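# Four-arm team spot-welds numbered marks on four panels

## Task

Weld as many as possible of the 32 numbered marks spread over the four panels. To weld, place a mark between the welder's two tips and press the green button: the upper tip lowers and rises on its own, and a lamp on the column then stays lit until the next press, green if the weld hit a mark and red if it missed. A welded mark is credited only once, and only if at the end its panel rests flat on a stand or on another panel lying there. Welds that land beside a panel's marks are penalized.

## Robot and tools

Robots. Four Kinova Gen3 arms, arm1 to arm4, each with a seven-joint arm and a right hand (index, middle, ring fingers and a thumb, four hinges each, every hinge on its own motor). Feet in the scene frame (metres): arm1 (-0.430, +0.462, 1.059), arm2 (+0.446, +0.478, 1.080), arm3 (+0.448, -0.479, 1.075), arm4 (-0.458, -0.487, 1.093). Each foot's own +x is its facing direction (base quaternions are given in wxyz). Reach is about 1.05 m from the joint-1 axis. The welder, stands and panels sit between the arms; use the cameras to find them.

Frame. One scene frame for every pose: metres, origin on the floor, +z up. The hand point moves rigidly with the palm. Its axes: +z runs out along straight fingers, +x across the palm away from the thumb, +y out of the palm face (palm face at y = -0.063, back at y = -0.12). Straight fingertips end about 0.123 m past the hand point in z. A camera mast sticks out on the palm side near the wrist (x +0.042 to +0.098, z -0.158 to -0.111, up to y +0.064) and can collide.

Tools.
move: one action for any subset of arm1..arm4, plus optional cameras. Each arm gets its own object with:
- joints: absolute goals keyed by name. joint1_rad..joint7_rad in radians (limits: joints 1,3,5,7 within ±6.283; joint2 ±2.249; joint4 ±2.579; joint6 ±2.099). Hand hinge keys hand_<finger>_<hinge> take an absolute goal on a -1..+1 scale between the hinge's two stops (not degrees); toward -1 generally curls fingers toward the palm. hand_current_limit (-1..1, maps 0 to 550 mA) and hand_speed (-0.96..1, share of 8.5 rad/s) are settings; start values +0.4 and -0.6. Keys you omit keep their previous goal.
- target: seven numbers [x, y, z, qw, qx, qy, qz], an absolute hand-point pose in the scene frame, reached along a straight line from the current hand_target. With target, joints may hold only hand keys.
- speed: top hand speed with target, 0.002 to 0.5 m/s (default 0.25); rotation capped at twice that number in rad/s.
- min_time_s: 0.1 to 8 s, lower bound on the duration of that arm's joint motions.
All arms start together; paths of one action finish together; hand paths end after 10 s, actions after 15 s. Paths do not avoid obstacles, lag and may overshoot speed near straight-arm poses. An empty move returns full state and all images.
wait: seconds 0 to 10; commands nothing, returns state.
zoom_image: camera name and region [x0, y0, x1, y1] in pixels of that camera's latest image, at most 504 by 504; only cameras in the newest images.
finished_scene: ends the scene (scene 1); irreversible.
Cameras: arm1_cam_wrist..arm4_cam_wrist, cam_east, cam_front, cam_tips, cam_tips_back, cam_west, or all; [] means none. An unknown name voids the call. cam_tips and cam_tips_back are narrow views suited to checking a mark between the welder tips.

Result lines. move lists the arms commanded; an arm marked as last shown received nothing and its status reads not commanded. Status words: done (hand within 1 cm and 2 degrees, joints within ±0.01), off_target (resting short, maybe still pushing), time_out (a stop; the joint holds where it rests), not_followed (a safety check withheld it; a hand target is dropped), joint command not followed, pose unreachable. hand shows the pose; hand_target the pose at the held joint goals. Joint velocities are rad/s, within noise when essentially still. joint_positions shows hinges on their -1..1 scale. hand_state per motor: moving, goal, blocked, overload. <motor>_current_ma: mA, positive pushing toward -1. Joint torques are N m, offset and noisy. Flange force is the external force on the wrist in its own axes; no reading near singular poses. MOTOR HOT appears above 60 °C; OVER-TEMPERATURE FAULT means the arm sags and halts 30 to 60 s, after which keys marked limit_stop_at_motor_heat need resending.

Order and hazards. If a move or wait is refused or interrupted by a stop, the rest of that reply's calls do not run; an invalid call does not block them. Robot-to-robot hard contact ends the scene; never close a hand on another arm's fingers; the collision check can be late and ignores fingers. Torque faults (joints 1-4 above 104.5 N m, 5-7 above 51.3 N m, or a joint more than 5 degrees off plan) freeze the arm and hand 10 s; carried weight counts. Arms keep pushing into contact, so back off after touching. A finger motor at 495 mA or more for 5 s shuts off for 10 s; lower grip effort once holding. Avoid dropping or flinging panels, letting parts fall, or striking the welder and stands. The scene keeps running while you think. Panels must end flat on a stand.

Each tool is called after ">>>" as name(argument=value, ...), one argument or row to a line, values as JSON.

## Session

>>> move(
  cameras=["all"],
)

Scene clock: 0.00 s.
Joint torques (N m): no reading
Motor temperatures (°C): arm1=[36 35 32 33 38 45 44] | arm2=[30 31 32 33 41 42 40] | arm3=[36 33 29 30 38 48 40] | arm4=[35 32 34 32 36 46 42]
Flange force (N): no reading
Joint velocities: within noise
arm1.joint_positions: joint1_rad=+0.566 joint2_rad=-0.484 joint3_rad=-0.124 joint4_rad=+1.464 joint5_rad=+0.011 joint6_rad=+2.008 joint7_rad=+1.890 hand_index_mcp=+0.753 hand_index_abd=+0.000 hand_index_pip=+0.577 hand_index_dip=+0.696 hand_middle_mcp=+0.753 hand_middle_abd=+0.000 hand_middle_pip=+0.577 hand_middle_dip=+0.696 hand_ring_mcp=+0.753 hand_ring_abd=+0.000 hand_ring_pip=+0.577 hand_ring_dip=+0.696 hand_thumb_cmc=+0.714 hand_thumb_axl=+0.677 hand_thumb_mcp=+0.226 hand_thumb_ipl=+0.168 hand_current_limit=+0.400 hand_speed=-0.600
arm1.joint_status: not commanded
arm1.hand_state: goal,goal,goal,goal,goal,goal,goal,goal,goal,goal,goal,goal,goal,goal,goal,goal
arm1.index_mcp_current_ma: -8
arm1.index_abd_current_ma: 7
arm1.index_pip_current_ma: 6
arm1.index_dip_current_ma: 4
arm1.middle_mcp_current_ma: 2
arm1.middle_abd_current_ma: -2
arm1.middle_pip_current_ma: 3
arm1.middle_dip_current_ma: 4
arm1.ring_mcp_current_ma: 3
arm1.ring_abd_current_ma: 10
arm1.ring_pip_current_ma: 21
arm1.ring_dip_current_ma: 10
arm1.thumb_cmc_current_ma: -2
arm1.thumb_axl_current_ma: -6
arm1.thumb_mcp_current_ma: -2
arm1.thumb_ipl_current_ma: 1
arm1.hand_goal_index_mcp: 0.754
arm1.hand_goal_index_abd: 0.000
arm1.hand_goal_index_pip: 0.576
arm1.hand_goal_index_dip: 0.696
arm1.hand_goal_middle_mcp: 0.754
arm1.hand_goal_middle_abd: 0.000
arm1.hand_goal_middle_pip: 0.576
arm1.hand_goal_middle_dip: 0.696
arm1.hand_goal_ring_mcp: 0.754
arm1.hand_goal_ring_abd: 0.000
arm1.hand_goal_ring_pip: 0.576
arm1.hand_goal_ring_dip: 0.696
arm1.hand_goal_thumb_cmc: 0.714
arm1.hand_goal_thumb_axl: 0.678
arm1.hand_goal_thumb_mcp: 0.226
arm1.hand_goal_thumb_ipl: 0.168
arm1.hand: x=-0.5168 y=+0.3655 z=+1.5866 quat_wxyz=(-0.037, +0.959, +0.271, -0.074) (m; scene frame)
arm1.hand_target: x=-0.5168 y=+0.3655 z=+1.5866 quat_wxyz=(-0.037, +0.959, +0.271, -0.074) (m; scene frame)
arm1.hand_status: not commanded
arm2.joint_positions: joint1_rad=+0.337 joint2_rad=-0.359 joint3_rad=-0.117 joint4_rad=+1.459 joint5_rad=-0.012 joint6_rad=+2.047 joint7_rad=+1.614 hand_index_mcp=+0.753 hand_index_abd=+0.000 hand_index_pip=+0.577 hand_index_dip=+0.696 hand_middle_mcp=+0.753 hand_middle_abd=+0.000 hand_middle_pip=+0.577 hand_middle_dip=+0.696 hand_ring_mcp=+0.753 hand_ring_abd=+0.000 hand_ring_pip=+0.577 hand_ring_dip=+0.696 hand_thumb_cmc=+0.714 hand_thumb_axl=+0.677 hand_thumb_mcp=+0.226 hand_thumb_ipl=+0.168 hand_current_limit=+0.400 hand_speed=-0.600
arm2.joint_status: not commanded
arm2.hand_state: goal,goal,goal,goal,goal,goal,goal,goal,goal,goal,goal,goal,goal,goal,goal,goal
arm2.index_mcp_current_ma: -8
arm2.index_abd_current_ma: -7
arm2.index_pip_current_ma: 6
arm2.index_dip_current_ma: -3
arm2.middle_mcp_current_ma: 8
arm2.middle_abd_current_ma: -3
arm2.middle_pip_current_ma: -4
arm2.middle_dip_current_ma: -7
arm2.ring_mcp_current_ma: 3
arm2.ring_abd_current_ma: 4
arm2.ring_pip_current_ma: 8
arm2.ring_dip_current_ma: 4
arm2.thumb_cmc_current_ma: 11
arm2.thumb_axl_current_ma: 10
arm2.thumb_mcp_current_ma: 3
arm2.thumb_ipl_current_ma: -3
arm2.hand_goal_index_mcp: 0.754
arm2.hand_goal_index_abd: 0.000
arm2.hand_goal_index_pip: 0.576
arm2.hand_goal_index_dip: 0.696
arm2.hand_goal_middle_mcp: 0.754
arm2.hand_goal_middle_abd: 0.000
arm2.hand_goal_middle_pip: 0.576
arm2.hand_goal_middle_dip: 0.696
arm2.hand_goal_ring_mcp: 0.754
arm2.hand_goal_ring_abd: 0.000
arm2.hand_goal_ring_pip: 0.576
arm2.hand_goal_ring_dip: 0.696
arm2.hand_goal_thumb_cmc: 0.714
arm2.hand_goal_thumb_axl: 0.678
arm2.hand_goal_thumb_mcp: 0.226
arm2.hand_goal_thumb_ipl: 0.168
arm2.hand: x=+0.6049 y=+0.4134 z=+1.5951 quat_wxyz=(-0.015, +0.402, +0.915, -0.017) (m; scene frame)
arm2.hand_target: x=+0.6049 y=+0.4134 z=+1.5951 quat_wxyz=(-0.015, +0.402, +0.915, -0.017) (m; scene frame)
arm2.hand_status: not commanded
arm3.joint_positions: joint1_rad=-0.641 joint2_rad=-0.459 joint3_rad=-0.123 joint4_rad=+1.477 joint5_rad=-0.061 joint6_rad=+1.932 joint7_rad=+1.767 hand_index_mcp=+0.753 hand_index_abd=+0.000 hand_index_pip=+0.577 hand_index_dip=+0.696 hand_middle_mcp=+0.753 hand_middle_abd=+0.000 hand_middle_pip=+0.577 hand_middle_dip=+0.696 hand_ring_mcp=+0.753 hand_ring_abd=+0.000 hand_ring_pip=+0.577 hand_ring_dip=+0.696 hand_thumb_cmc=+0.714 hand_thumb_axl=+0.677 hand_thumb_mcp=+0.226 hand_thumb_ipl=+0.168 hand_current_limit=+0.400 hand_speed=-0.600
arm3.joint_status: not commanded
arm3.hand_state: goal,goal,goal,goal,goal,goal,goal,goal,goal,goal,goal,goal,goal,goal,goal,goal
arm3.index_mcp_current_ma: 3
arm3.index_abd_current_ma: 7
arm3.index_pip_current_ma: 12
arm3.index_dip_current_ma: -12
arm3.middle_mcp_current_ma: 3
arm3.middle_abd_current_ma: -2
arm3.middle_pip_current_ma: 11
arm3.middle_dip_current_ma: -13
arm3.ring_mcp_current_ma: -5
arm3.ring_abd_current_ma: 2
arm3.ring_pip_current_ma: 5
arm3.ring_dip_current_ma: 0
arm3.thumb_cmc_current_ma: -3
arm3.thumb_axl_current_ma: -8
arm3.thumb_mcp_current_ma: 5
arm3.thumb_ipl_current_ma: -5
arm3.hand_goal_index_mcp: 0.754
arm3.hand_goal_index_abd: 0.000
arm3.hand_goal_index_pip: 0.576
arm3.hand_goal_index_dip: 0.696
arm3.hand_goal_middle_mcp: 0.754
arm3.hand_goal_middle_abd: 0.000
arm3.hand_goal_middle_pip: 0.576
arm3.hand_goal_middle_dip: 0.696
arm3.hand_goal_ring_mcp: 0.754
arm3.hand_goal_ring_abd: 0.000
arm3.hand_goal_ring_pip: 0.576
arm3.hand_goal_ring_dip: 0.696
arm3.hand_goal_thumb_cmc: 0.714
arm3.hand_goal_thumb_axl: 0.678
arm3.hand_goal_thumb_mcp: 0.226
arm3.hand_goal_thumb_ipl: 0.168
arm3.hand: x=+0.3763 y=-0.3343 z=+1.6083 quat_wxyz=(+0.076, -0.742, +0.663, +0.062) (m; scene frame)
arm3.hand_target: x=+0.3763 y=-0.3343 z=+1.6083 quat_wxyz=(+0.076, -0.742, +0.663, +0.062) (m; scene frame)
arm3.hand_status: not commanded
arm4.joint_positions: joint1_rad=+0.327 joint2_rad=-0.394 joint3_rad=-0.108 joint4_rad=+1.455 joint5_rad=-0.046 joint6_rad=+2.040 joint7_rad=+1.760 hand_index_mcp=+0.753 hand_index_abd=+0.000 hand_index_pip=+0.577 hand_index_dip=+0.696 hand_middle_mcp=+0.753 hand_middle_abd=+0.000 hand_middle_pip=+0.577 hand_middle_dip=+0.696 hand_ring_mcp=+0.753 hand_ring_abd=+0.000 hand_ring_pip=+0.577 hand_ring_dip=+0.696 hand_thumb_cmc=+0.714 hand_thumb_axl=+0.677 hand_thumb_mcp=+0.226 hand_thumb_ipl=+0.168 hand_current_limit=+0.400 hand_speed=-0.600
arm4.joint_status: not commanded
arm4.hand_state: goal,goal,goal,goal,goal,goal,goal,goal,goal,goal,goal,goal,goal,goal,goal,goal
arm4.index_mcp_current_ma: 6
arm4.index_abd_current_ma: 19
arm4.index_pip_current_ma: 17
arm4.index_dip_current_ma: -9
arm4.middle_mcp_current_ma: -3
arm4.middle_abd_current_ma: -4
arm4.middle_pip_current_ma: -12
arm4.middle_dip_current_ma: -12
arm4.ring_mcp_current_ma: 8
arm4.ring_abd_current_ma: 13
arm4.ring_pip_current_ma: -7
arm4.ring_dip_current_ma: 5
arm4.thumb_cmc_current_ma: -9
arm4.thumb_axl_current_ma: -2
arm4.thumb_mcp_current_ma: 12
arm4.thumb_ipl_current_ma: -6
arm4.hand_goal_index_mcp: 0.754
arm4.hand_goal_index_abd: 0.000
arm4.hand_goal_index_pip: 0.576
arm4.hand_goal_index_dip: 0.696
arm4.hand_goal_middle_mcp: 0.754
arm4.hand_goal_middle_abd: 0.000
arm4.hand_goal_middle_pip: 0.576
arm4.hand_goal_middle_dip: 0.696
arm4.hand_goal_ring_mcp: 0.754
arm4.hand_goal_ring_abd: 0.000
arm4.hand_goal_ring_pip: 0.576
arm4.hand_goal_ring_dip: 0.696
arm4.hand_goal_thumb_cmc: 0.714
arm4.hand_goal_thumb_axl: 0.678
arm4.hand_goal_thumb_mcp: 0.226
arm4.hand_goal_thumb_ipl: 0.168
arm4.hand: x=-0.6051 y=-0.4401 z=+1.6183 quat_wxyz=(+0.009, -0.943, +0.331, +0.016) (m; scene frame)
arm4.hand_target: x=-0.6051 y=-0.4401 z=+1.6183 quat_wxyz=(+0.009, -0.943, +0.331, +0.016) (m; scene frame)
arm4.hand_status: not commanded
pictures: arm1_cam_wrist, arm2_cam_wrist, arm3_cam_wrist, arm4_cam_wrist, cam_east, cam_front, cam_tips, cam_tips_back, cam_west

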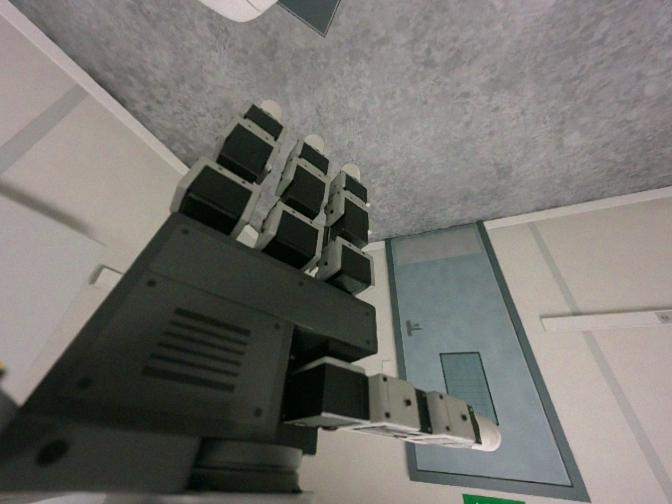

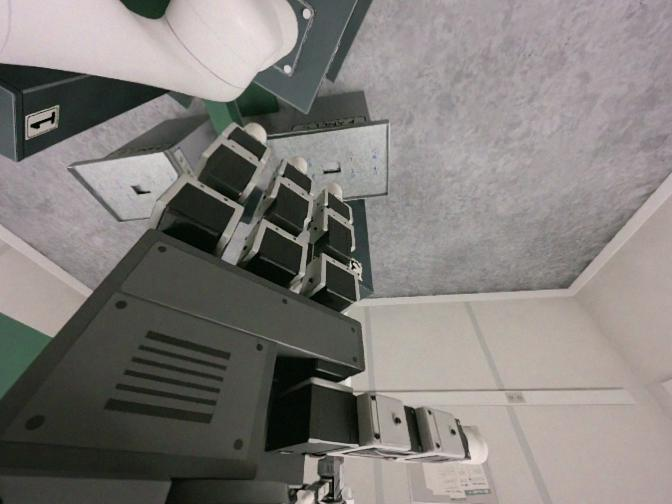

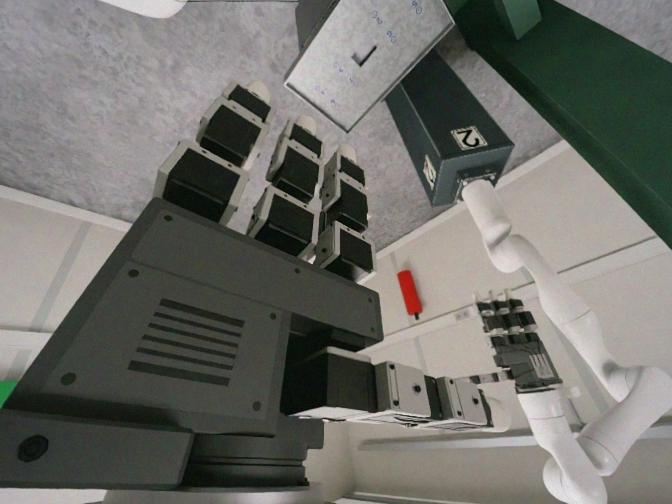

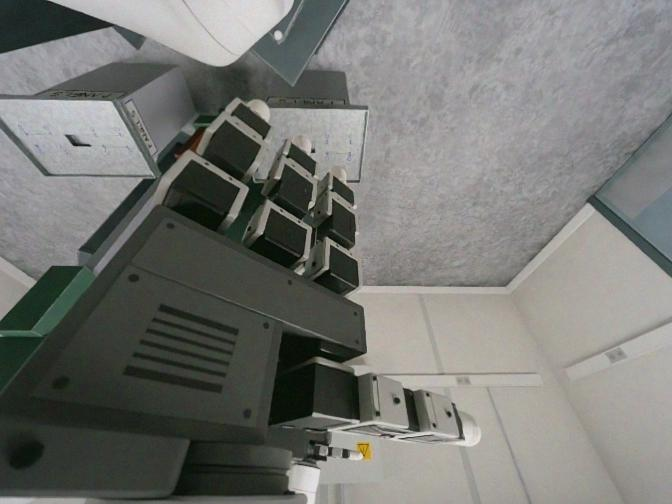

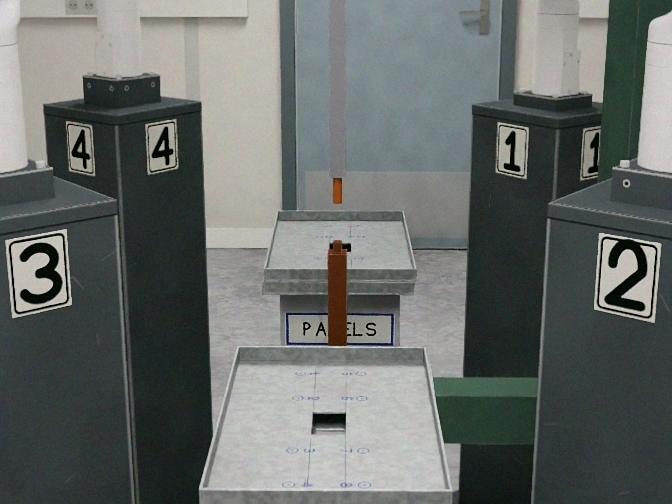

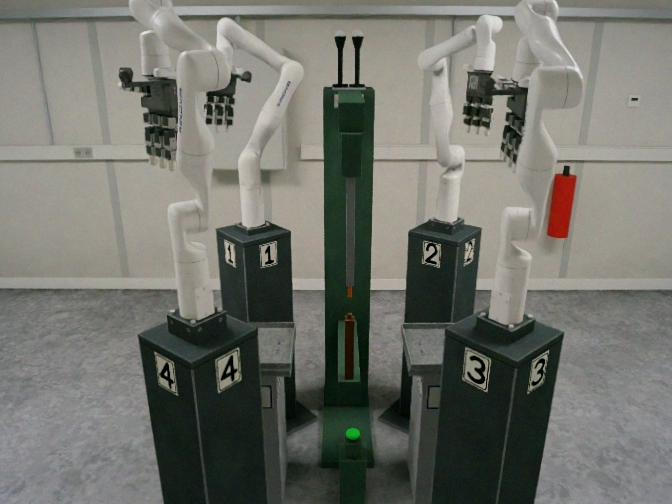

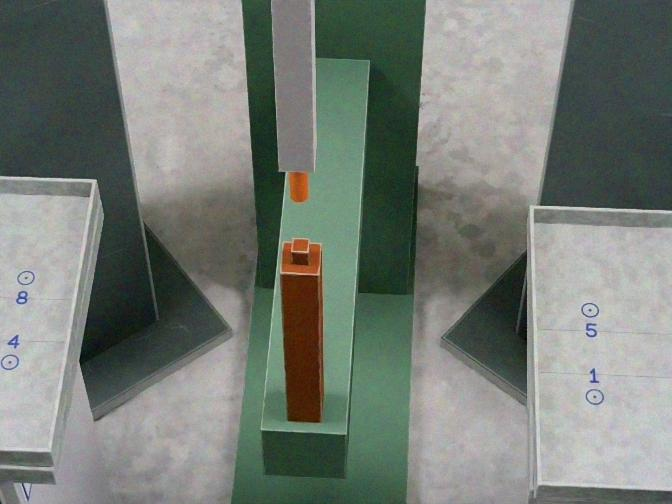

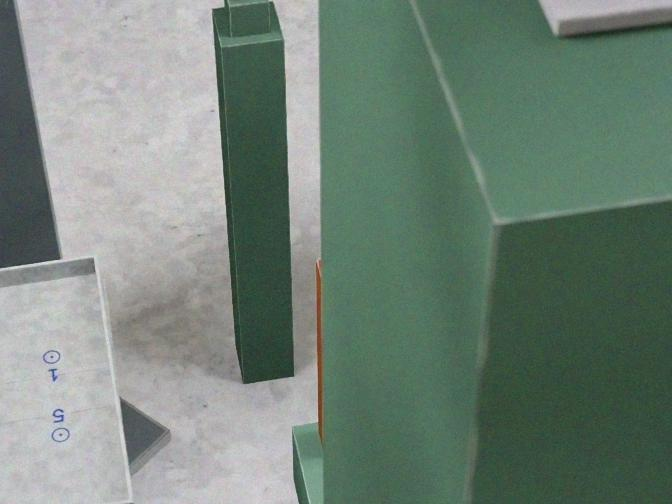

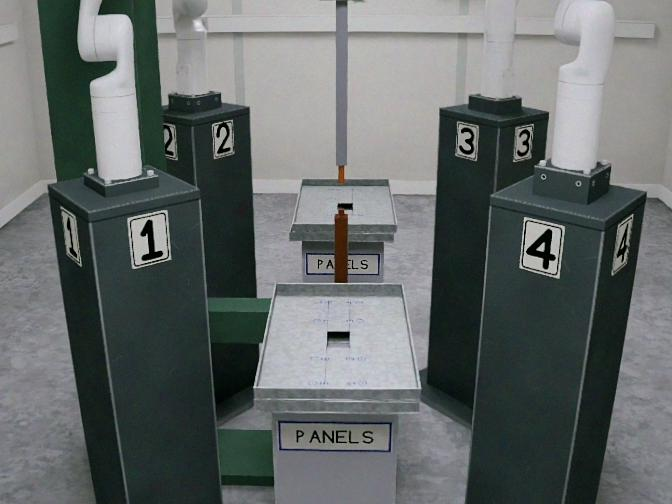

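>>> zoom_image(
  camera="cam_east",
  region=[180, 330, 480, 504],
)

>>> zoom_image(
  camera="cam_west",
  region=[230, 260, 440, 504],
)

>>> zoom_image(
  camera="cam_front",
  region=[200, 260, 504, 504],
)

>>> zoom_image(
  camera="cam_tips",
  region=[200, 120, 440, 504],
)

>>> zoom_image(
  camera="cam_west",
  region=[270, 150, 430, 300],
)

Scaled by 1.680.

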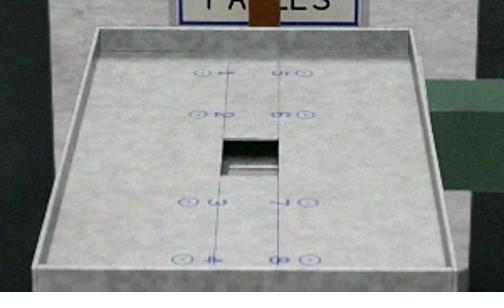

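Scaled by 2.066.

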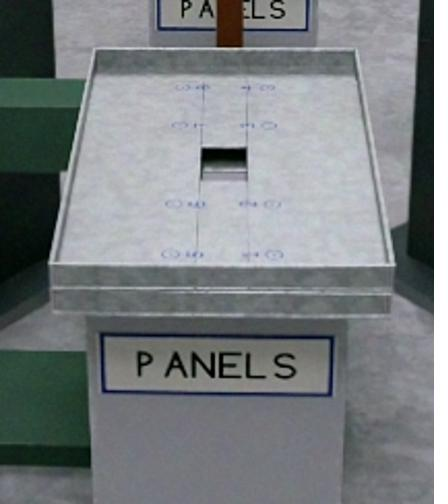

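Scaled by 1.658.

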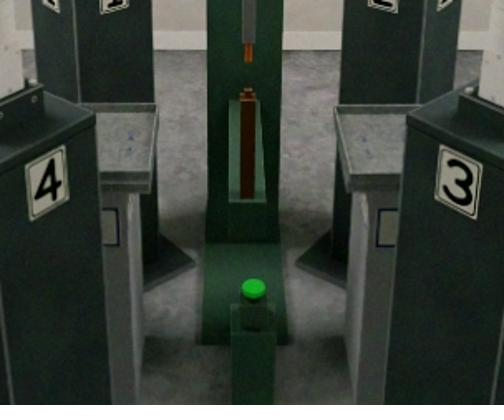

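Scaled by 1.312.

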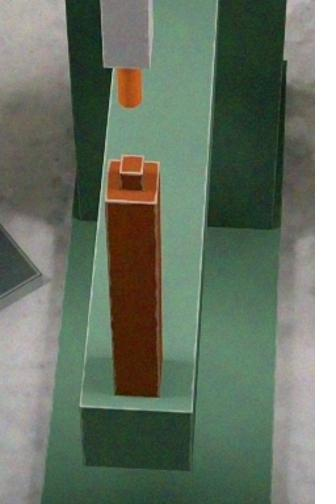

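Scaled by 3.150.

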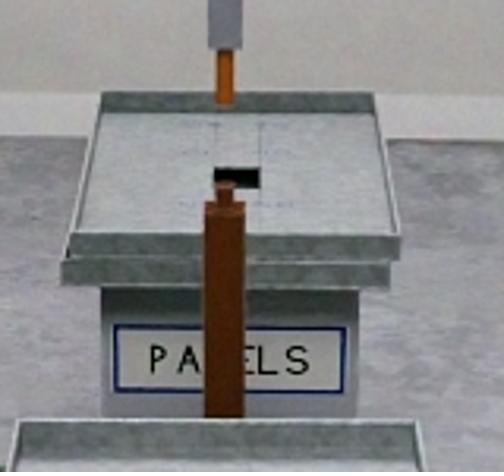

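>>> zoom_image(
  camera="cam_west",
  region=[240, 360, 440, 504],
)

>>> zoom_image(
  camera="cam_west",
  region=[240, 270, 440, 400],
)

>>> zoom_image(
  camera="cam_tips",
  region=[0, 160, 250, 504],
)

>>> zoom_image(
  camera="cam_tips",
  region=[500, 180, 672, 504],
)

>>> zoom_image(
  camera="cam_front",
  region=[240, 300, 350, 410],
)

>>> zoom_image(
  camera="cam_front",
  region=[350, 300, 460, 410],
)

>>> zoom_image(
  camera="cam_front",
  region=[300, 400, 400, 504],
)

>>> zoom_image(
  camera="cam_east",
  region=[180, 340, 480, 504],
)

>>> zoom_image(
  camera="cam_east",
  region=[250, 160, 430, 360],
)

Scaled by 2.520.

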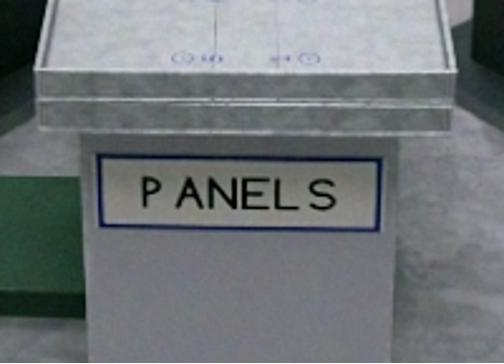

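Scaled by 2.520.

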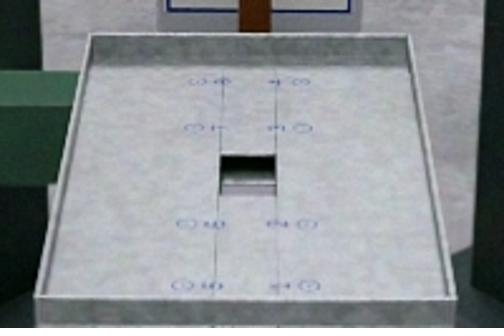

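Scaled by 1.465.

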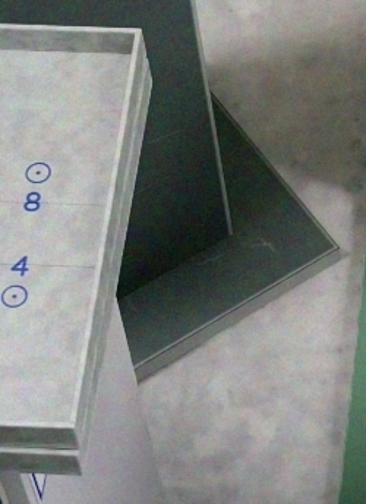

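Scaled by 1.556.

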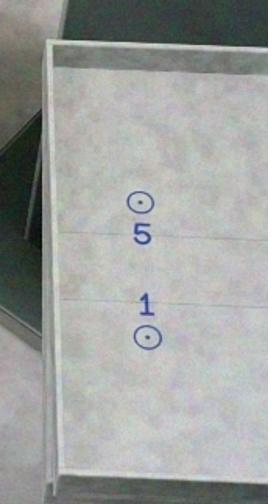

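Scaled by 4.582.

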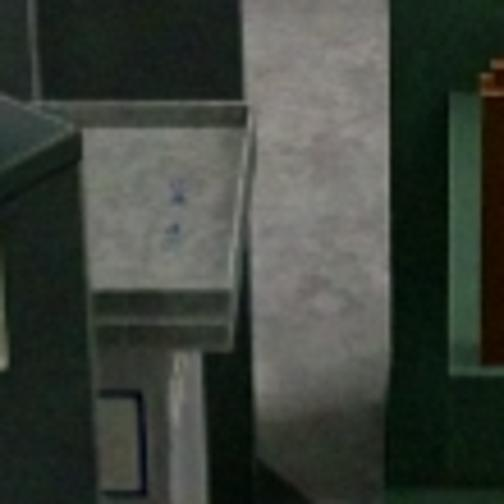

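Scaled by 4.582.

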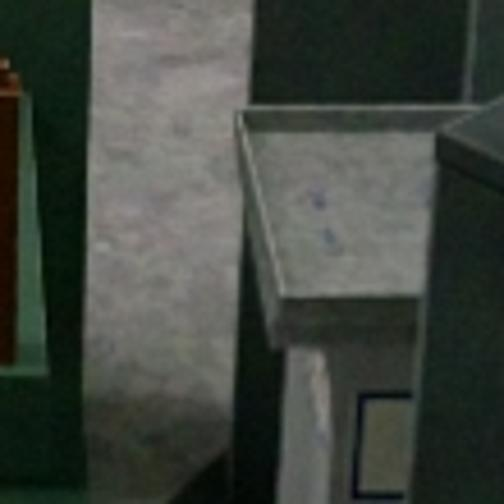

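Scaled by 4.846.

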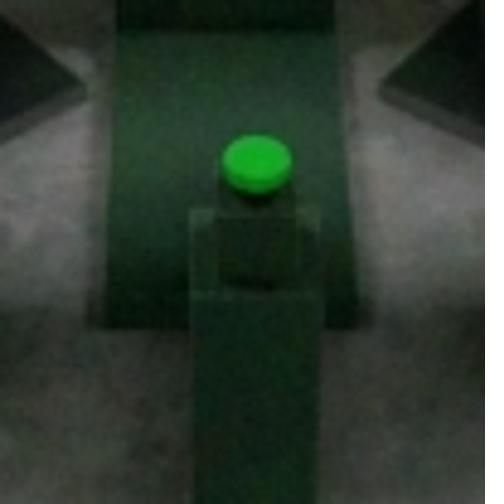

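Scaled by 1.680.

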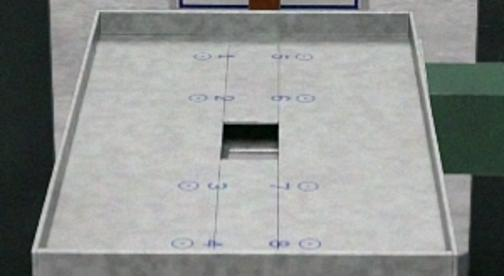

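Scaled by 2.520.

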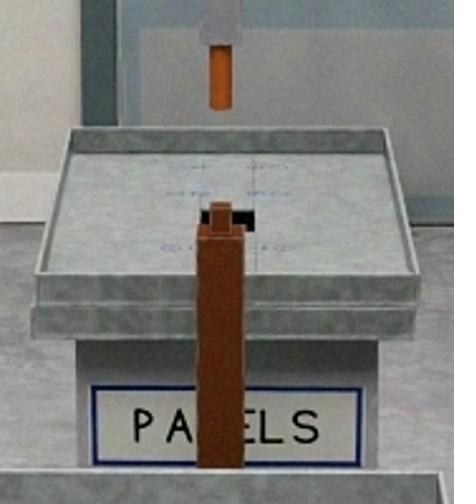

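>>> move(
  arm4={"joints": {"joint1_rad": 1.22, "joint2_rad": 1.291, "joint3_rad": 0.483, "joint4_rad": 2.328, "joint5_rad": -2.396, "joint6_rad": 0.934, "joint7_rad": 2.922, "hand_index_mcp": 1.0, "hand_middle_mcp": 1.0, "hand_ring_mcp": 1.0, "hand_thumb_cmc": -0.571}, "min_time_s": 5},
  cameras=["cam_front", "cam_west", "arm4_cam_wrist"],
)

Scene clock: 63.37 s.
Joint torques (N m): arm1=[-0.61 -0.16 -1.13 -8.56 0.13 -0.31 0.04] | arm2=[-0.05 -1.06 -0.6 -7.53 -0.01 -0.04 -0.31] | arm3=[0.4 1.05 1.92 -6.31 0.02 -0.5 0.23] | arm4=[0.21 -16.06 2.41 1.64 -0.45 0.77 0.02]
Motor temperatures (°C): arm1=[36 35 32 33 38 45 44] | arm2=[30 31 32 33 41 42 40] | arm3=[35 33 29 30 37 47 40] | arm4=[35 32 34 32 36 46 42]
Flange force (N): arm1=[-0.6 -4.4 3.8] | arm2=[-0.1 -3.9 -0.4] | arm3=[-4.1 5.5 -5.2] | arm4=[1.4 -3.3 -0.1]
move: arm4 done
Joint velocities: within noise
arm1, arm2, arm3: as last shown
arm1.joint_positions: joint1_rad=+0.566 joint2_rad=-0.484 joint3_rad=-0.124 joint4_rad=+1.464 joint5_rad=+0.011 joint6_rad=+2.008 joint7_rad=+1.890 hand_index_mcp=+0.753 hand_index_abd=+0.000 hand_index_pip=+0.577 hand_index_dip=+0.696 hand_middle_mcp=+0.753 hand_middle_abd=+0.000 hand_middle_pip=+0.577 hand_middle_dip=+0.696 hand_ring_mcp=+0.753 hand_ring_abd=+0.000 hand_ring_pip=+0.577 hand_ring_dip=+0.696 hand_thumb_cmc=+0.714 hand_thumb_axl=+0.677 hand_thumb_mcp=+0.217 hand_thumb_ipl=+0.168 hand_current_limit=+0.400 hand_speed=-0.600
arm1.index_mcp_current_ma: -11
arm1.index_abd_current_ma: 3
arm1.index_pip_current_ma: 12
arm1.index_dip_current_ma: 2
arm1.middle_mcp_current_ma: 3
arm1.middle_abd_current_ma: 4
arm1.middle_pip_current_ma: -4
arm1.middle_dip_current_ma: -3
arm1.ring_mcp_current_ma: 7
arm1.ring_abd_current_ma: 1
arm1.ring_pip_current_ma: 10
arm1.ring_dip_current_ma: 11
arm1.thumb_cmc_current_ma: 6
arm1.thumb_axl_current_ma: -1
arm1.thumb_ipl_current_ma: -7
arm2.joint_positions: joint1_rad=+0.337 joint2_rad=-0.359 joint3_rad=-0.117 joint4_rad=+1.459 joint5_rad=-0.012 joint6_rad=+2.047 joint7_rad=+1.614 hand_index_mcp=+0.753 hand_index_abd=+0.000 hand_index_pip=+0.577 hand_index_dip=+0.696 hand_middle_mcp=+0.753 hand_middle_abd=+0.000 hand_middle_pip=+0.577 hand_middle_dip=+0.696 hand_ring_mcp=+0.753 hand_ring_abd=+0.000 hand_ring_pip=+0.577 hand_ring_dip=+0.696 hand_thumb_cmc=+0.714 hand_thumb_axl=+0.677 hand_thumb_mcp=+0.224 hand_thumb_ipl=+0.168 hand_current_limit=+0.400 hand_speed=-0.600
arm2.index_mcp_current_ma: -10
arm2.index_pip_current_ma: 16
arm2.index_dip_current_ma: 1
arm2.middle_mcp_current_ma: 6
arm2.middle_abd_current_ma: -5
arm2.middle_pip_current_ma: 0
arm2.middle_dip_current_ma: -1
arm2.ring_mcp_current_ma: 1
arm2.ring_abd_current_ma: 6
arm2.ring_dip_current_ma: -1
arm2.thumb_cmc_current_ma: 5
arm2.thumb_axl_current_ma: 12
arm2.thumb_mcp_current_ma: -5
arm2.thumb_ipl_current_ma: -5
arm3.joint_positions: joint1_rad=-0.641 joint2_rad=-0.459 joint3_rad=-0.123 joint4_rad=+1.477 joint5_rad=-0.061 joint6_rad=+1.932 joint7_rad=+1.767 hand_index_mcp=+0.753 hand_index_abd=+0.000 hand_index_pip=+0.577 hand_index_dip=+0.696 hand_middle_mcp=+0.753 hand_middle_abd=+0.000 hand_middle_pip=+0.577 hand_middle_dip=+0.696 hand_ring_mcp=+0.753 hand_ring_abd=+0.000 hand_ring_pip=+0.577 hand_ring_dip=+0.696 hand_thumb_cmc=+0.714 hand_thumb_axl=+0.677 hand_thumb_mcp=+0.217 hand_thumb_ipl=+0.168 hand_current_limit=+0.400 hand_speed=-0.600
arm3.index_mcp_current_ma: 4
arm3.index_abd_current_ma: 9
arm3.index_pip_current_ma: 7
arm3.index_dip_current_ma: -13
arm3.middle_mcp_current_ma: 0
arm3.middle_abd_current_ma: 4
arm3.middle_pip_current_ma: 4
arm3.middle_dip_current_ma: -6
arm3.ring_mcp_current_ma: -2
arm3.ring_abd_current_ma: 6
arm3.ring_pip_current_ma: 3
arm3.ring_dip_current_ma: 1
arm3.thumb_cmc_current_ma: -6
arm3.thumb_axl_current_ma: -4
arm3.thumb_mcp_current_ma: -5
arm3.thumb_ipl_current_ma: -9
arm4.joint_positions: joint1_rad=+1.220 joint2_rad=+1.291 joint3_rad=+0.483 joint4_rad=+2.328 joint5_rad=-2.396 joint6_rad=+0.934 joint7_rad=+2.922 hand_index_mcp=+0.994 hand_index_abd=+0.005 hand_index_pip=+0.577 hand_index_dip=+0.696 hand_middle_mcp=+0.997 hand_middle_abd=+0.010 hand_middle_pip=+0.577 hand_middle_dip=+0.696 hand_ring_mcp=+0.995 hand_ring_abd=+0.006 hand_ring_pip=+0.577 hand_ring_dip=+0.702 hand_thumb_cmc=-0.566 hand_thumb_axl=+0.677 hand_thumb_mcp=+0.220 hand_thumb_ipl=+0.168 hand_current_limit=+0.400 hand_speed=-0.600
arm4.joint_status: all done
arm4.hand_state: goal,goal,goal,goal,goal,goal,goal,goal,goal,goal,goal,goal,goal,goal,goal,goal
arm4.index_mcp_current_ma: 5
arm4.index_abd_current_ma: 26
arm4.index_pip_current_ma: 4
arm4.index_dip_current_ma: 0
arm4.middle_mcp_current_ma: -3
arm4.middle_abd_current_ma: -5
arm4.middle_pip_current_ma: -3
arm4.middle_dip_current_ma: -13
arm4.ring_mcp_current_ma: -10
arm4.ring_abd_current_ma: 17
arm4.ring_pip_current_ma: -5
arm4.ring_dip_current_ma: 21
arm4.thumb_cmc_current_ma: 23
arm4.thumb_axl_current_ma: -2
arm4.thumb_mcp_current_ma: -5
arm4.thumb_ipl_current_ma: -10
arm4.hand_goal_index_mcp: 1.000
arm4.hand_goal_index_abd: 0.000
arm4.hand_goal_index_pip: 0.576
arm4.hand_goal_index_dip: 0.696
arm4.hand_goal_middle_mcp: 1.000
arm4.hand_goal_middle_abd: 0.000
arm4.hand_goal_middle_pip: 0.576
arm4.hand_goal_middle_dip: 0.696
arm4.hand_goal_ring_mcp: 1.000
arm4.hand_goal_ring_abd: 0.000
arm4.hand_goal_ring_pip: 0.576
arm4.hand_goal_ring_dip: 0.696
arm4.hand_goal_thumb_cmc: -0.570
arm4.hand_goal_thumb_axl: 0.678
arm4.hand_goal_thumb_mcp: 0.226
arm4.hand_goal_thumb_ipl: 0.168
arm4.hand: x=-0.2362 y=-0.1136 z=+0.9838 quat_wxyz=(+0.000, +0.000, +0.988, +0.155)
arm4.hand_target: x=-0.2362 y=-0.1136 z=+0.9838 quat_wxyz=(+0.000, +0.000, +0.988, +0.155)
arm4.hand_status: not commanded
pictures: arm4_cam_wrist, cam_front, cam_west
arm4_cam_wrist: T_world_to_cam=[[0.75266, 0.63385, 0.17814, 0.111], [0.47279, -0.70861, 0.52377, -0.52827], [0.45822, -0.31, -0.83303, 1.01903]] pos_world=[-0.30073, -0.1288, 1.10579]

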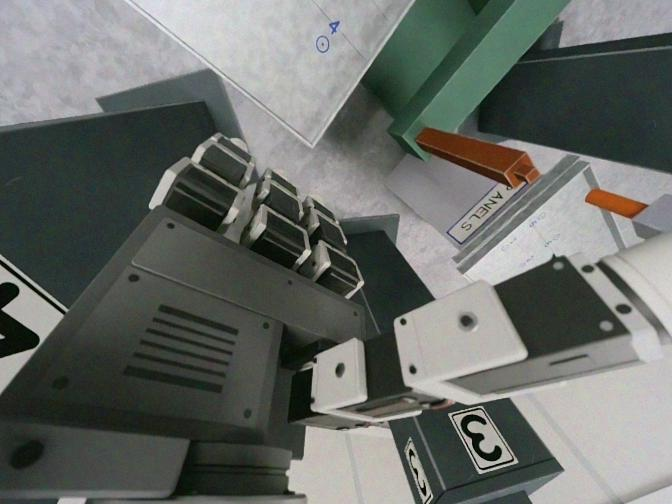

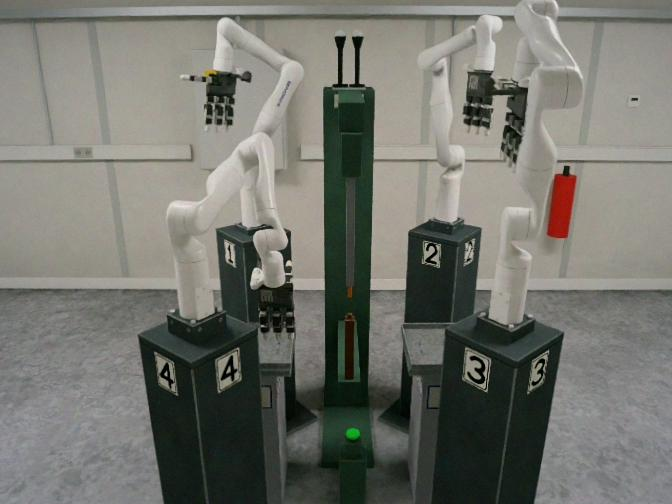

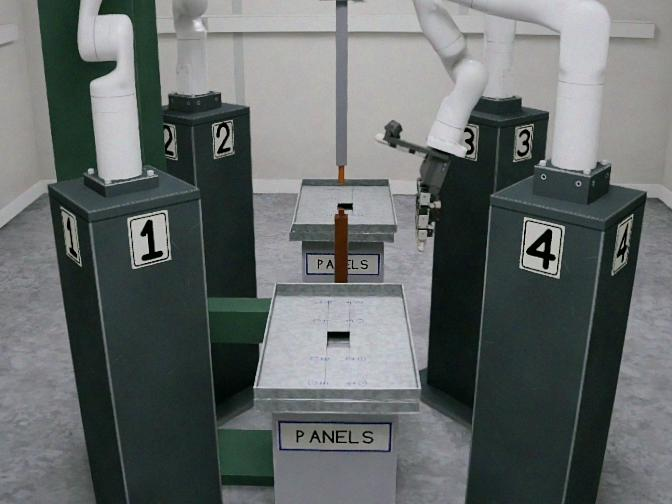

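>>> move(
  arm1={"joints": {"joint1_rad": -0.716, "joint2_rad": 1.692, "joint3_rad": -0.846, "joint4_rad": 2.392, "joint5_rad": 2.432, "joint6_rad": 1.44, "joint7_rad": 3.831, "hand_index_mcp": 1.0, "hand_middle_mcp": 1.0, "hand_ring_mcp": 1.0, "hand_thumb_cmc": -0.571}, "min_time_s": 5},
  cameras=["cam_front", "cam_west", "arm1_cam_wrist"],
)

Scene clock: 69.63 s.
Joint torques (N m): arm1=[-0.71 -15.78 -5.55 2.72 0.63 0.7 0.03] | arm2=[-0.03 -0.93 -0.57 -7.69 -0.02 -0.09 -0.28] | arm3=[0.43 1.12 1.91 -6.4 0.1 -0.53 0.23] | arm4=[0.28 -15.98 2.41 1.65 -0.4 0.8 0.08]
Motor temperatures (°C): arm1=[36 35 32 33 38 45 44] | arm2=[30 31 32 33 41 42 40] | arm3=[35 33 29 30 37 47 40] | arm4=[35 32 34 32 36 46 42]
Flange force (N): arm1=[-5.4 -8.6 2.7] | arm2=[0.3 -3.7 0.2] | arm3=[-3.8 5.6 -4.9] | arm4=[1.5 -2.7 -0.1]
move: arm1 done
Joint velocities: within noise
arm1.joint_positions: joint1_rad=-0.716 joint2_rad=+1.692 joint3_rad=-0.846 joint4_rad=+2.392 joint5_rad=+2.432 joint6_rad=+1.440 joint7_rad=+3.831 hand_index_mcp=+0.995 hand_index_abd=+0.000 hand_index_pip=+0.580 hand_index_dip=+0.696 hand_middle_mcp=+0.995 hand_middle_abd=+0.000 hand_middle_pip=+0.579 hand_middle_dip=+0.696 hand_ring_mcp=+0.992 hand_ring_abd=+0.000 hand_ring_pip=+0.577 hand_ring_dip=+0.703 hand_thumb_cmc=-0.565 hand_thumb_axl=+0.677 hand_thumb_mcp=+0.217 hand_thumb_ipl=+0.168 hand_current_limit=+0.400 hand_speed=-0.600
arm1.joint_status: all done
arm1.hand_state: goal,goal,goal,goal,goal,goal,goal,goal,goal,goal,goal,goal,goal,goal,goal,goal
arm1.index_mcp_current_ma: -7
arm1.index_abd_current_ma: 10
arm1.index_pip_current_ma: 9
arm1.index_dip_current_ma: 3
arm1.middle_mcp_current_ma: 10
arm1.middle_abd_current_ma: 5
arm1.middle_pip_current_ma: 4
arm1.middle_dip_current_ma: 0
arm1.ring_mcp_current_ma: 6
arm1.ring_abd_current_ma: 5
arm1.ring_pip_current_ma: 19
arm1.ring_dip_current_ma: 10
arm1.thumb_cmc_current_ma: 1
arm1.thumb_axl_current_ma: 1
arm1.thumb_mcp_current_ma: 4
arm1.thumb_ipl_current_ma: -1
arm1.hand_goal_index_mcp: 1.000
arm1.hand_goal_index_abd: 0.000
arm1.hand_goal_index_pip: 0.576
arm1.hand_goal_index_dip: 0.696
arm1.hand_goal_middle_mcp: 1.000
arm1.hand_goal_middle_abd: 0.000
arm1.hand_goal_middle_pip: 0.576
arm1.hand_goal_middle_dip: 0.696
arm1.hand_goal_ring_mcp: 1.000
arm1.hand_goal_ring_abd: 0.000
arm1.hand_goal_ring_pip: 0.576
arm1.hand_goal_ring_dip: 0.696
arm1.hand_goal_thumb_cmc: -0.570
arm1.hand_goal_thumb_axl: 0.678
arm1.hand_goal_thumb_mcp: 0.226
arm1.hand_goal_thumb_ipl: 0.168
arm1.hand: x=-0.3432 y=+0.0966 z=+0.9094 quat_wxyz=(-0.156, -0.988, +0.001, +0.000)
arm1.hand_target: x=-0.3432 y=+0.0966 z=+0.9094 quat_wxyz=(-0.156, -0.988, +0.001, +0.000)
arm1.hand_status: not commanded
arm2, arm3, arm4: as last shown
arm2.index_abd_current_ma: -9
arm2.index_pip_current_ma: 11
arm2.index_dip_current_ma: -2
arm2.middle_mcp_current_ma: 9
arm2.middle_pip_current_ma: -1
arm2.middle_dip_current_ma: -6
arm2.ring_mcp_current_ma: -1
arm2.ring_abd_current_ma: -1
arm2.ring_pip_current_ma: 13
arm2.ring_dip_current_ma: 2
arm2.thumb_cmc_current_ma: 10
arm2.thumb_axl_current_ma: 10
arm2.thumb_mcp_current_ma: -4
arm2.thumb_ipl_current_ma: -6
arm3.index_abd_current_ma: 11
arm3.index_pip_current_ma: 5
arm3.index_dip_current_ma: -12
arm3.middle_mcp_current_ma: 9
arm3.middle_pip_current_ma: 9
arm3.middle_dip_current_ma: -10
arm3.ring_mcp_current_ma: -7
arm3.ring_abd_current_ma: -2
arm3.ring_pip_current_ma: -2
arm3.ring_dip_current_ma: -2
arm3.thumb_cmc_current_ma: -3
arm3.thumb_axl_current_ma: 1
arm3.thumb_mcp_current_ma: -2
arm3.thumb_ipl_current_ma: -13
arm4.index_mcp_current_ma: 4
arm4.index_abd_current_ma: 2
arm4.index_pip_current_ma: -3
arm4.index_dip_current_ma: -1
arm4.middle_mcp_current_ma: 0
arm4.middle_abd_current_ma: 6
arm4.middle_pip_current_ma: 1
arm4.middle_dip_current_ma: 6
arm4.ring_mcp_current_ma: -4
arm4.ring_abd_current_ma: 1
arm4.ring_pip_current_ma: 10
arm4.ring_dip_current_ma: 14
arm4.thumb_axl_current_ma: 17
arm4.thumb_mcp_current_ma: 4
arm4.thumb_ipl_current_ma: 12
arm4.hand: x=-0.2362 y=-0.1136 z=+0.9838 quat_wxyz=(+0.000, +0.001, +0.988, +0.155)
arm4.hand_target: x=-0.2362 y=-0.1136 z=+0.9838 quat_wxyz=(+0.000, +0.001, +0.988, +0.155)
pictures: arm1_cam_wrist, cam_front, cam_west
arm1_cam_wrist: T_world_to_cam=[[-0.79836, -0.58527, 0.14171, -0.30866], [-0.43234, 0.72089, 0.54166, -0.75477], [-0.41917, 0.37117, -0.82857, 0.69878]] pos_world=[-0.27983, 0.10409, 1.03155]

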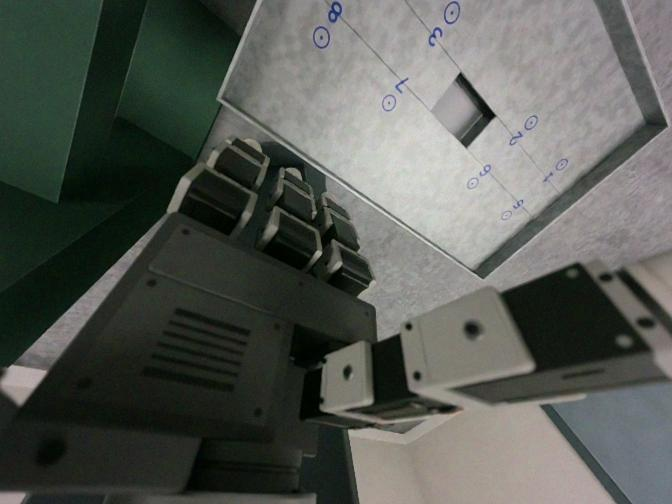

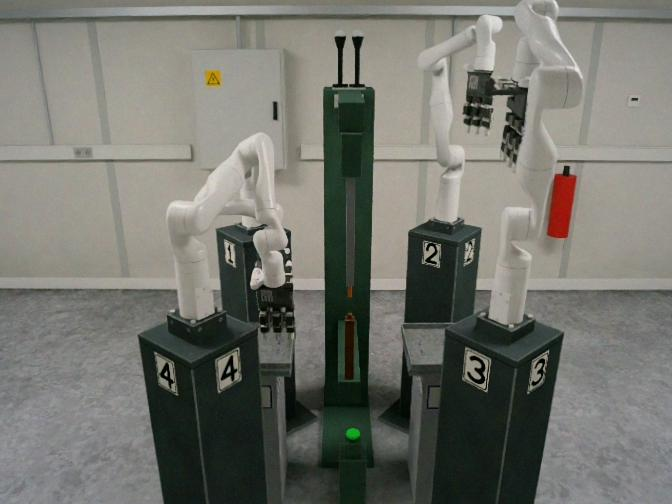

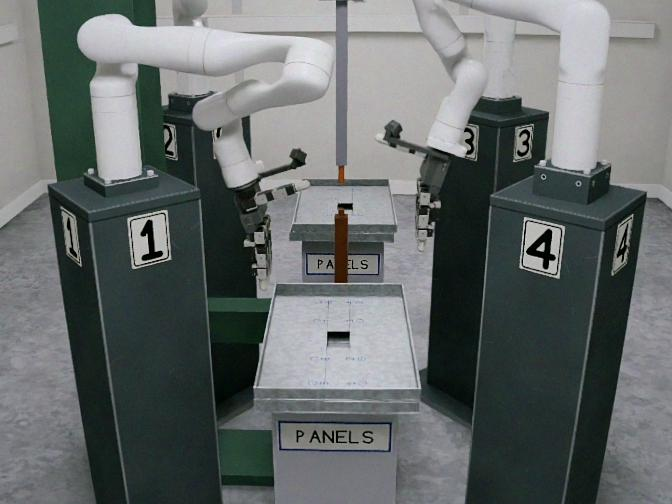

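>>> move(
  arm1={"target": [-0.31, 0.112, 0.90, 0.1564, 0.9877, 0.0, 0.0], "speed": 0.15},
  arm4={"target": [-0.27, -0.108, 0.90, 0.0, 0.0, 0.9877, 0.1564], "speed": 0.15},
  cameras=["cam_west", "cam_tips", "cam_east", "arm1_cam_wrist", "arm4_cam_wrist"],
)

Scene clock: 76.37 s.
Joint torques (N m): arm1=[-0.68 -15.62 -5.75 2.75 0.65 0.71 0.03] | arm2=[-0.02 -0.94 -0.62 -7.63 0.02 -0.05 -0.28] | arm3=[0.48 1.07 1.88 -6.35 0.08 -0.56 0.21] | arm4=[0.24 -16.06 2.22 2.79 -0.45 0.83 0.1]
Motor temperatures (°C): arm1=[35 35 32 33 38 45 44] | arm2=[30 31 32 33 41 42 40] | arm3=[35 33 29 30 37 47 40] | arm4=[35 32 34 32 36 46 42]
Flange force (N): arm1=[-6.0 -7.6 2.4] | arm2=[0.2 -3.8 0.1] | arm3=[-3.9 5.4 -5.2] | arm4=[0.7 -2.9 -0.9]
move: arm1 done; arm4 done
Joint velocities: within noise
arm1.joint_positions: joint1_rad=-0.825 joint2_rad=+1.753 joint3_rad=-0.890 joint4_rad=+2.358 joint5_rad=+2.402 joint6_rad=+1.507 joint7_rad=+3.777 hand_index_mcp=+0.995 hand_index_abd=+0.000 hand_index_pip=+0.580 hand_index_dip=+0.696 hand_middle_mcp=+0.995 hand_middle_abd=+0.001 hand_middle_pip=+0.579 hand_middle_dip=+0.696 hand_ring_mcp=+0.992 hand_ring_abd=+0.000 hand_ring_pip=+0.577 hand_ring_dip=+0.703 hand_thumb_cmc=-0.560 hand_thumb_axl=+0.677 hand_thumb_mcp=+0.217 hand_thumb_ipl=+0.168 hand_current_limit=+0.400 hand_speed=-0.600
arm1.joint_status: not commanded
arm1.hand_state: goal,goal,goal,goal,goal,goal,goal,goal,goal,goal,goal,goal,goal,goal,goal,goal
arm1.index_mcp_current_ma: -7
arm1.index_abd_current_ma: 4
arm1.index_pip_current_ma: 8
arm1.index_dip_current_ma: -1
arm1.middle_mcp_current_ma: 1
arm1.middle_abd_current_ma: -1
arm1.middle_pip_current_ma: 0
arm1.middle_dip_current_ma: -6
arm1.ring_mcp_current_ma: 7
arm1.ring_abd_current_ma: 4
arm1.ring_pip_current_ma: 7
arm1.ring_dip_current_ma: 12
arm1.thumb_cmc_current_ma: 8
arm1.thumb_axl_current_ma: 3
arm1.thumb_mcp_current_ma: -1
arm1.thumb_ipl_current_ma: -2
arm1.hand_goal_index_mcp: 1.000
arm1.hand_goal_index_abd: 0.000
arm1.hand_goal_index_pip: 0.576
arm1.hand_goal_index_dip: 0.696
arm1.hand_goal_middle_mcp: 1.000
arm1.hand_goal_middle_abd: 0.000
arm1.hand_goal_middle_pip: 0.576
arm1.hand_goal_middle_dip: 0.696
arm1.hand_goal_ring_mcp: 1.000
arm1.hand_goal_ring_abd: 0.000
arm1.hand_goal_ring_pip: 0.576
arm1.hand_goal_ring_dip: 0.696
arm1.hand_goal_thumb_cmc: -0.570
arm1.hand_goal_thumb_axl: 0.678
arm1.hand_goal_thumb_mcp: 0.226
arm1.hand_goal_thumb_ipl: 0.168
arm1.hand: x=-0.3100 y=+0.1120 z=+0.9000 quat_wxyz=(-0.156, -0.988, +0.000, +0.000)
arm1.hand_target: x=-0.3100 y=+0.1120 z=+0.9000 quat_wxyz=(-0.156, -0.988, +0.000, +0.000)
arm1.hand_status: done (0.000 m and 0.0 deg from the pose sent, 0.038 m and 0.1 deg at the start)
arm2, arm3: as last shown
arm2.index_mcp_current_ma: -6
arm2.index_abd_current_ma: -5
arm2.index_pip_current_ma: 13
arm2.index_dip_current_ma: -3
arm2.middle_abd_current_ma: -3
arm2.middle_pip_current_ma: -4
arm2.ring_mcp_current_ma: -2
arm2.ring_abd_current_ma: 2
arm2.ring_pip_current_ma: 10
arm2.ring_dip_current_ma: 4
arm2.thumb_cmc_current_ma: 2
arm2.thumb_axl_current_ma: 6
arm2.thumb_ipl_current_ma: -2
arm3.index_mcp_current_ma: 2
arm3.index_abd_current_ma: 9
arm3.index_pip_current_ma: 12
arm3.index_dip_current_ma: -8
arm3.middle_mcp_current_ma: 2
arm3.middle_abd_current_ma: 3
arm3.middle_pip_current_ma: 8
arm3.middle_dip_current_ma: -6
arm3.ring_mcp_current_ma: -5
arm3.ring_abd_current_ma: 0
arm3.ring_pip_current_ma: -5
arm3.ring_dip_current_ma: -5
arm3.thumb_cmc_current_ma: -1
arm3.thumb_axl_current_ma: -3
arm3.thumb_ipl_current_ma: -3
arm4.joint_positions: joint1_rad=+1.136 joint2_rad=+1.530 joint3_rad=+0.380 joint4_rad=+2.231 joint5_rad=-2.625 joint6_rad=+1.020 joint7_rad=+2.959 hand_index_mcp=+0.994 hand_index_abd=+0.000 hand_index_pip=+0.577 hand_index_dip=+0.696 hand_middle_mcp=+0.997 hand_middle_abd=+0.004 hand_middle_pip=+0.577 hand_middle_dip=+0.696 hand_ring_mcp=+0.995 hand_ring_abd=+0.002 hand_ring_pip=+0.577 hand_ring_dip=+0.702 hand_thumb_cmc=-0.566 hand_thumb_axl=+0.677 hand_thumb_mcp=+0.220 hand_thumb_ipl=+0.168 hand_current_limit=+0.400 hand_speed=-0.600
arm4.joint_status: not commanded
arm4.hand_state: goal,goal,goal,goal,goal,goal,goal,goal,goal,goal,goal,goal,goal,goal,goal,goal
arm4.index_mcp_current_ma: -10
arm4.index_abd_current_ma: -9
arm4.index_pip_current_ma: 9
arm4.index_dip_current_ma: 1
arm4.middle_mcp_current_ma: -1
arm4.middle_abd_current_ma: -9
arm4.middle_pip_current_ma: -10
arm4.middle_dip_current_ma: -5
arm4.ring_mcp_current_ma: -8
arm4.ring_abd_current_ma: -1
arm4.ring_pip_current_ma: -19
arm4.ring_dip_current_ma: 3
arm4.thumb_cmc_current_ma: 7
arm4.thumb_axl_current_ma: 4
arm4.thumb_mcp_current_ma: -7
arm4.thumb_ipl_current_ma: 0
arm4.hand_goal_index_mcp: 1.000
arm4.hand_goal_index_abd: 0.000
arm4.hand_goal_index_pip: 0.576
arm4.hand_goal_index_dip: 0.696
arm4.hand_goal_middle_mcp: 1.000
arm4.hand_goal_middle_abd: 0.000
arm4.hand_goal_middle_pip: 0.576
arm4.hand_goal_middle_dip: 0.696
arm4.hand_goal_ring_mcp: 1.000
arm4.hand_goal_ring_abd: 0.000
arm4.hand_goal_ring_pip: 0.576
arm4.hand_goal_ring_dip: 0.696
arm4.hand_goal_thumb_cmc: -0.570
arm4.hand_goal_thumb_axl: 0.678
arm4.hand_goal_thumb_mcp: 0.226
arm4.hand_goal_thumb_ipl: 0.168
arm4.hand: x=-0.2700 y=-0.1080 z=+0.9000 quat_wxyz=(+0.000, +0.000, +0.988, +0.156)
arm4.hand_target: x=-0.2700 y=-0.1080 z=+0.9000 quat_wxyz=(+0.000, +0.000, +0.988, +0.156)
arm4.hand_status: done (0.000 m and 0.0 deg from the pose sent, 0.091 m and 0.1 deg at the start)
pictures: arm1_cam_wrist, arm4_cam_wrist, cam_east, cam_tips, cam_west
arm1_cam_wrist: T_world_to_cam=[[-0.79714, -0.58681, 0.14221, -0.27172], [-0.43373, 0.72036, 0.54126, -0.74644], [-0.42006, 0.36978, -0.82874, 0.69925]] pos_world=[-0.24663, 0.11969, 1.02215]
arm4_cam_wrist: T_world_to_cam=[[0.752, 0.63416, 0.17981, 0.14621], [0.47316, -0.70926, 0.52257, -0.46326], [0.45892, -0.30789, -0.83342, 0.96721]] pos_world=[-0.33463, -0.12349, 1.02189]

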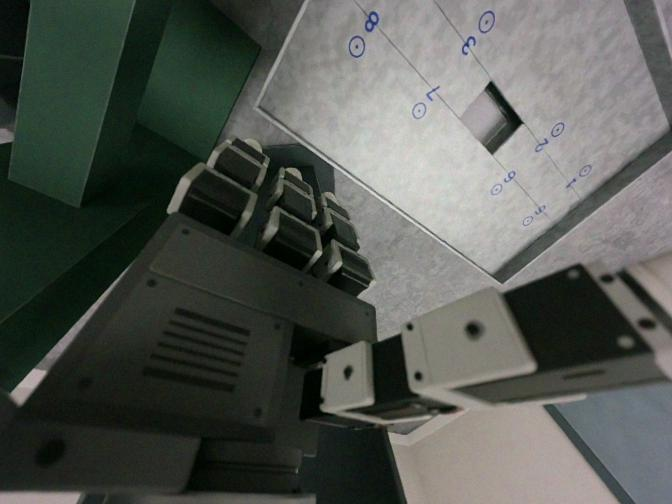

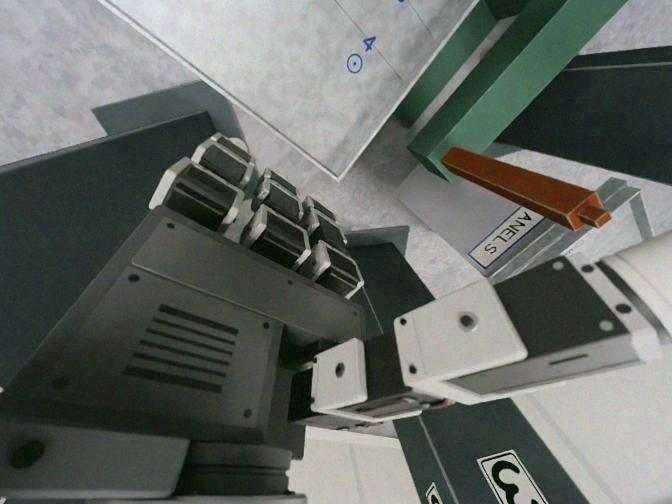

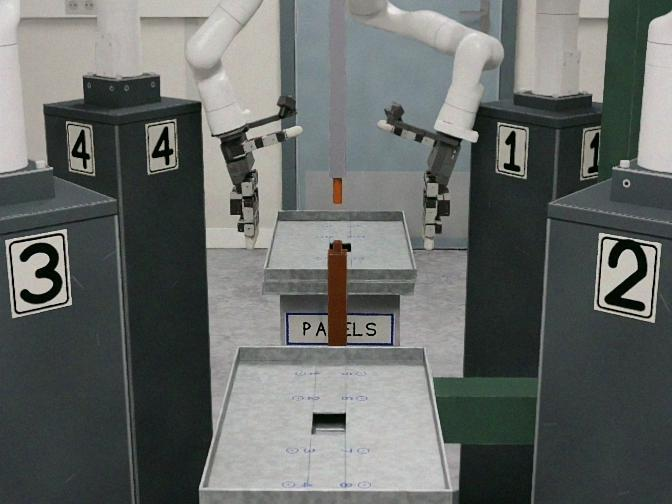

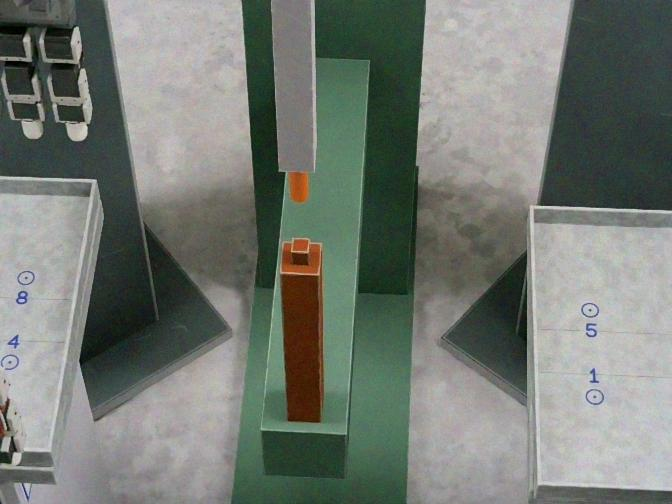

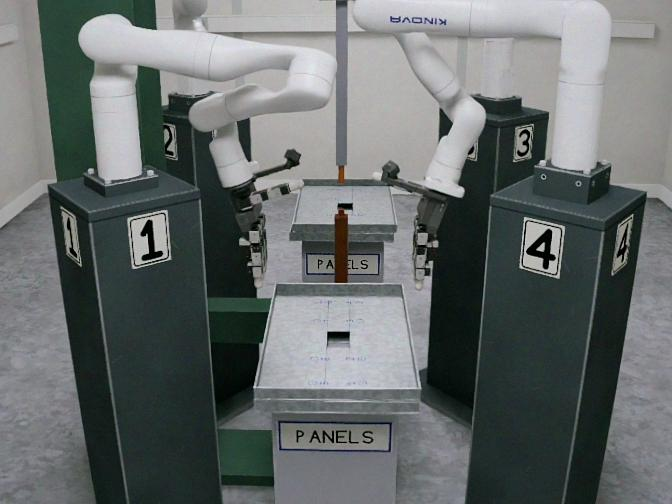

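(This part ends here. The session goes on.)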